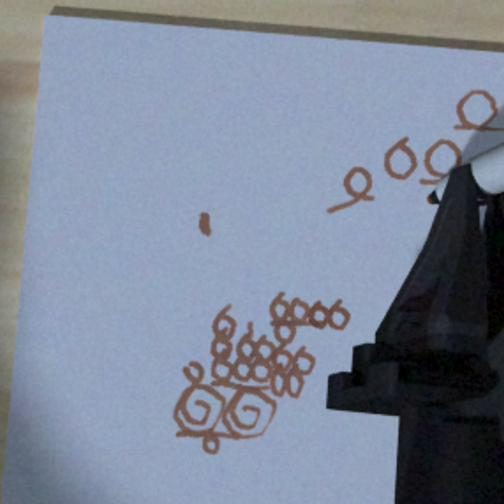

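Call:
move --pt "0 0 0 0 0 0 1 0 0.0033 0 -0.0013 0 0.0318 -0.75" --pt "0 0 0 0 0 0 1 0 -0.0143 0 0.0072 0 0.0108 -0.75" --pt "0 0 0 0 0 0 1 -0.0395 -0.0143 0 0.0072 0 0.0108 -0.75" --pt "0 0 0 0 0 0 1 -0.0395 -0.0335 0 0.0153 0 0.0108 -0.75" --pt "0 0 0 0 0 0 1 -0.0395 -0.0414 0 0.0186 0 0.0071 -0.75" --pt "0 0 0 0 0 0 1 -0.0395 -0.0254 0 0.0094 0 -0.0023 -0.75" --pt "0 0 0 0 0 0 1 -0.0395 -0.0020 0 -0.0004 0 -0.0129 -0.75" --pt "0 0 0 0 0 0 1 -0.0395 0.0237 0 -0.0111 0 -0.0198 -0.75" --pt "0 0 0 0 0 0 1 -0.0395 0.0397 0 -0.0178 0 -0.0098 -0.75" --pt "0 0 0 0 0 0 1 -0.0395 0.0326 0 -0.0124 0 -0.0029 -0.75" --pt "0 0 0 0 0 0 1 -0.0395 0.0148 0 -0.0049 0 0.0077 -0.75" --pt "0 0 0 0 0 0 1 -0.0395 -0.0113 0 0.0060 0 0.0171 -0.75" --pt "0 0 0 0 0 0 1 -0.0395 -0.0335 0 0.0153 0 0.0208 -0.75" --pt "0 0 0 0 0 0 1 -0.0395 -0.0543 0 0.0240 0 0.0102 -0.75" --pt "0 0 0 0 0 0 1 0 -0.0543 0 0.0240 0 0.0102 -0.75" --speed '[0.2,0.1,0.1,0.12,0.12,0.12,0.12,0.12,0.12,0.12,0.12,0.12,0.12,0.12,0.3]' --blend '[0,0,0,0.003,0.003,0.003,0.003,0.003,0.003,0.003,0.003,0.003,0.003,0,0]' --cameras '[]'

Call:
move --pt "0 0 0 0 0 0 1 0 0.0762 0 -0.0330 0 -0.0253 -0.75" --pt "0 0 0 0 0 0 1 0 0.0586 0 -0.0245 0 -0.0463 -0.75" --pt "0 0 0 0 0 0 1 -0.0400 0.0586 0 -0.0245 0 -0.0463 -0.75" --pt "0 0 0 0 0 0 1 -0.0400 0.0514 0 -0.0215 0 -0.0568 -0.75" --pt "0 0 0 0 0 0 1 -0.0400 0.0392 0 -0.0164 0 -0.0624 -0.75" --pt "0 0 0 0 0 0 1 -0.0400 0.0607 0 -0.0279 0 -0.0765 -0.75" --pt "0 0 0 0 0 0 1 -0.0405 0.0965 0 -0.0429 0 -0.0927 -0.75" --pt "0 0 0 0 0 0 1 -0.0415 0.1359 0 -0.0594 0 -0.1032 -0.75" --pt "0 0 0 0 0 0 1 -0.0415 0.1605 0 -0.0696 0 -0.0932 -0.75" --pt "0 0 0 0 0 0 1 -0.0415 0.1527 0 -0.0639 0 -0.0827 -0.75" --pt "0 0 0 0 0 0 1 -0.0410 0.1255 0 -0.0525 0 -0.0665 -0.75" --pt "0 0 0 0 0 0 1 -0.0400 0.0854 0 -0.0358 0 -0.0524 -0.75" --pt "0 0 0 0 0 0 1 -0.0400 0.0514 0 -0.0215 0 -0.0468 -0.75" --pt "0 0 0 0 0 0 1 -0.0405 0.0065 0 -0.0027 0 -0.0589 -0.75" --pt "0 0 0 0 0 0 1 0 0.0065 0 -0.0027 0 -0.0589 -0.75" --speed '[0.3,0.1,0.1,0.12,0.12,0.12,0.12,0.12,0.12,0.12,0.12,0.12,0.12,0.12,0.3]' --blend '[0,0,0,0.003,0.003,0.003,0.003,0.003,0.003,0.003,0.003,0.003,0.003,0,0]' --cameras '[]'

Call:
move --pt "0 0 0 0 0 0 1 0 0.0637 0 -0.0280 0 -0.0374 -0.75" --pt "0 0 0 0 0 0 1 0 0.0477 0 -0.0200 0 -0.0574 -0.75" --pt "0 0 0 0 0 0 1 -0.0390 0.0477 0 -0.0200 0 -0.0574 -0.75" --pt "0 0 0 0 0 0 1 -0.0390 0.0331 0 -0.0139 0 -0.0625 -0.75" --pt "0 0 0 0 0 0 1 -0.0390 0.0470 0 -0.0222 0 -0.0728 -0.75" --pt "0 0 0 0 0 0 1 -0.0395 0.0737 0 -0.0333 0 -0.0834 -0.75" --pt "0 0 0 0 0 0 1 -0.0400 0.1067 0 -0.0471 0 -0.0894 -0.75" --pt "0 0 0 0 0 0 1 -0.0405 0.1306 0 -0.0572 0 -0.0779 -0.75" --pt "0 0 0 0 0 0 1 -0.0410 0.1342 0 -0.0587 0 -0.0698 -0.75" --pt "0 0 0 0 0 0 1 -0.0400 0.1098 0 -0.0460 0 -0.0586 -0.75" --pt "0 0 0 0 0 0 1 -0.0395 0.0780 0 -0.0327 0 -0.0498 -0.75" --pt "0 0 0 0 0 0 1 -0.0390 0.0477 0 -0.0200 0 -0.0474 -0.75" --pt "0 0 0 0 0 0 1 -0.0390 0.0331 0 -0.0139 0 -0.0625 -0.75" --pt "0 0 0 0 0 0 1 0 0.0331 0 -0.0139 0 -0.0625 -0.75" --speed '[0.3,0.1,0.1,0.12,0.12,0.12,0.12,0.12,0.12,0.12,0.12,0.12,0.12,0.3]' --blend '[0,0,0,0.003,0.003,0.003,0.003,0.003,0.003,0.003,0.003,0.003,0,0]' --cameras '["cam_above"]'

Scene clock: 457.67 s.
left_arm: end_effector_position=(+0.3016, +0.4479, +0.1940) grip_measured=+1.000 grip_effort_nm=-0.007 end_effector_quat_wxyz=(+0.621, -0.139, +0.763, +0.111) | right_arm: end_effector_position=(+0.3763, -0.0233, +0.0634) grip_measured=-0.669 grip_effort_nm=-1.033 end_effector_quat_wxyz=(+0.633, +0.140, +0.758, +0.076)
Joint names: [wrist pitch, wrist roll, shoulder, wrist yaw, elbow, waist]
Joint positions: left_arm=[0.302 -0.014 0.818 -0.052 0.311 0.294 0.094] | right_arm=[0.83 0.631 2.21 1.035 1.003 1.02 0.016]
Joint velocities: within noise
Joint torques (N m): left_arm=[1.59 0.03 -3.23 -0.05 5.97 0.4] | right_arm=[1.55 -0.09 -10.89 0.35 3.74 -0.51]
Heat: left arm: 44 °C; right arm: 47 °C.
Joint targets: left_arm=[0.299 -0.014 0.800 -0.052 0.300 0.300] | right_arm=[0.851 0.622 2.176 1.053 0.996 1.014]
move: done
No camera images: "cameras" was empty.

Scene clock: 465.33 s.
left_arm: end_effector_position=(+0.3016, +0.4479, +0.1940) grip_measured=+1.000 grip_effort_nm=-0.007 end_effector_quat_wxyz=(+0.621, -0.139, +0.763, +0.111) | right_arm: end_effector_position=(+0.3973, -0.0494, +0.0633) grip_measured=-0.669 grip_effort_nm=-1.033 end_effector_quat_wxyz=(+0.634, +0.170, +0.752, +0.060)
Joint names: [wrist pitch, wrist roll, shoulder, wrist yaw, elbow, waist]
Joint positions: left_arm=[0.302 -0.014 0.818 -0.052 0.311 0.294 0.094] | right_arm=[0.83 0.644 2.21 1.03 1.003 0.951 0.016]
Joint velocities: within noise
Joint torques (N m): left_arm=[1.58 0.05 -3.1 -0.06 5.91 0.46] | right_arm=[1.57 -0.1 -10.84 0.36 3.75 -0.69]
Heat: left arm: 44 °C; right arm: 47 °C.
Joint targets: left_arm=[0.299 -0.014 0.800 -0.052 0.300 0.300] | right_arm=[0.851 0.635 2.177 1.047 0.996 0.943]
move: done
No camera images: "cameras" was empty.

Scene clock: 471.57 s.
left_arm: end_effector_position=(+0.3016, +0.4479, +0.1940) grip_measured=+1.000 grip_effort_nm=-0.002 end_effector_quat_wxyz=(+0.621, -0.139, +0.763, +0.111) | right_arm: end_effector_position=(+0.4188, -0.0763, +0.0617) grip_measured=-0.669 grip_effort_nm=-1.033 end_effector_quat_wxyz=(+0.630, +0.216, +0.743, +0.067)
Joint names: [wrist pitch, wrist roll, shoulder, wrist yaw, elbow, waist]
Joint positions: left_arm=[0.302 -0.014 0.818 -0.052 0.311 0.294 0.094] | right_arm=[0.83 0.711 2.21 1.002 1.003 0.874 0.016]
Joint velocities: within noise
Joint torques (N m): left_arm=[1.59 0.02 -3 -0.02 5.93 0.28] | right_arm=[1.58 -0.1 -10.85 0.34 3.77 -0.55]
Heat: left arm: 44 °C; right arm: 46 °C.
Joint targets: left_arm=[0.299 -0.014 0.800 -0.052 0.300 0.300] | right_arm=[0.851 0.702 2.177 1.019 0.996 0.868]
move: done
Images, in order (width x height): cam_above 672x504.

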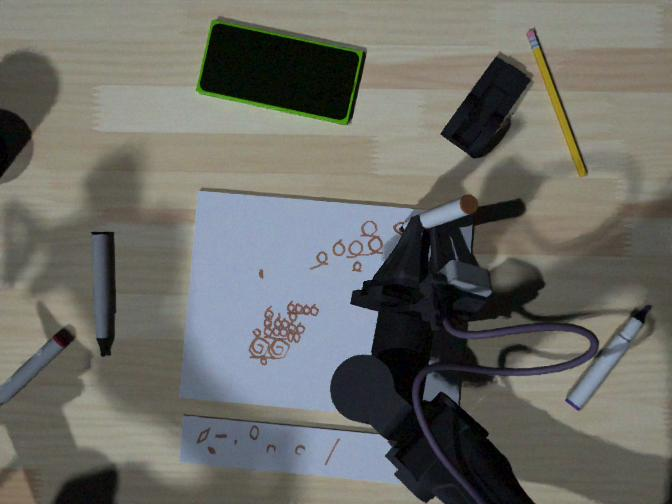

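Call:
zoom_image --camera "cam_above" --region '[295, 200, 455, 320]'

Scaled by 3.150 from the camera's 672x504 image, which has a finer 960x720 frame.

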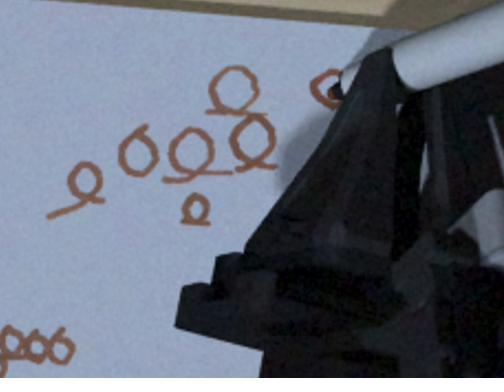

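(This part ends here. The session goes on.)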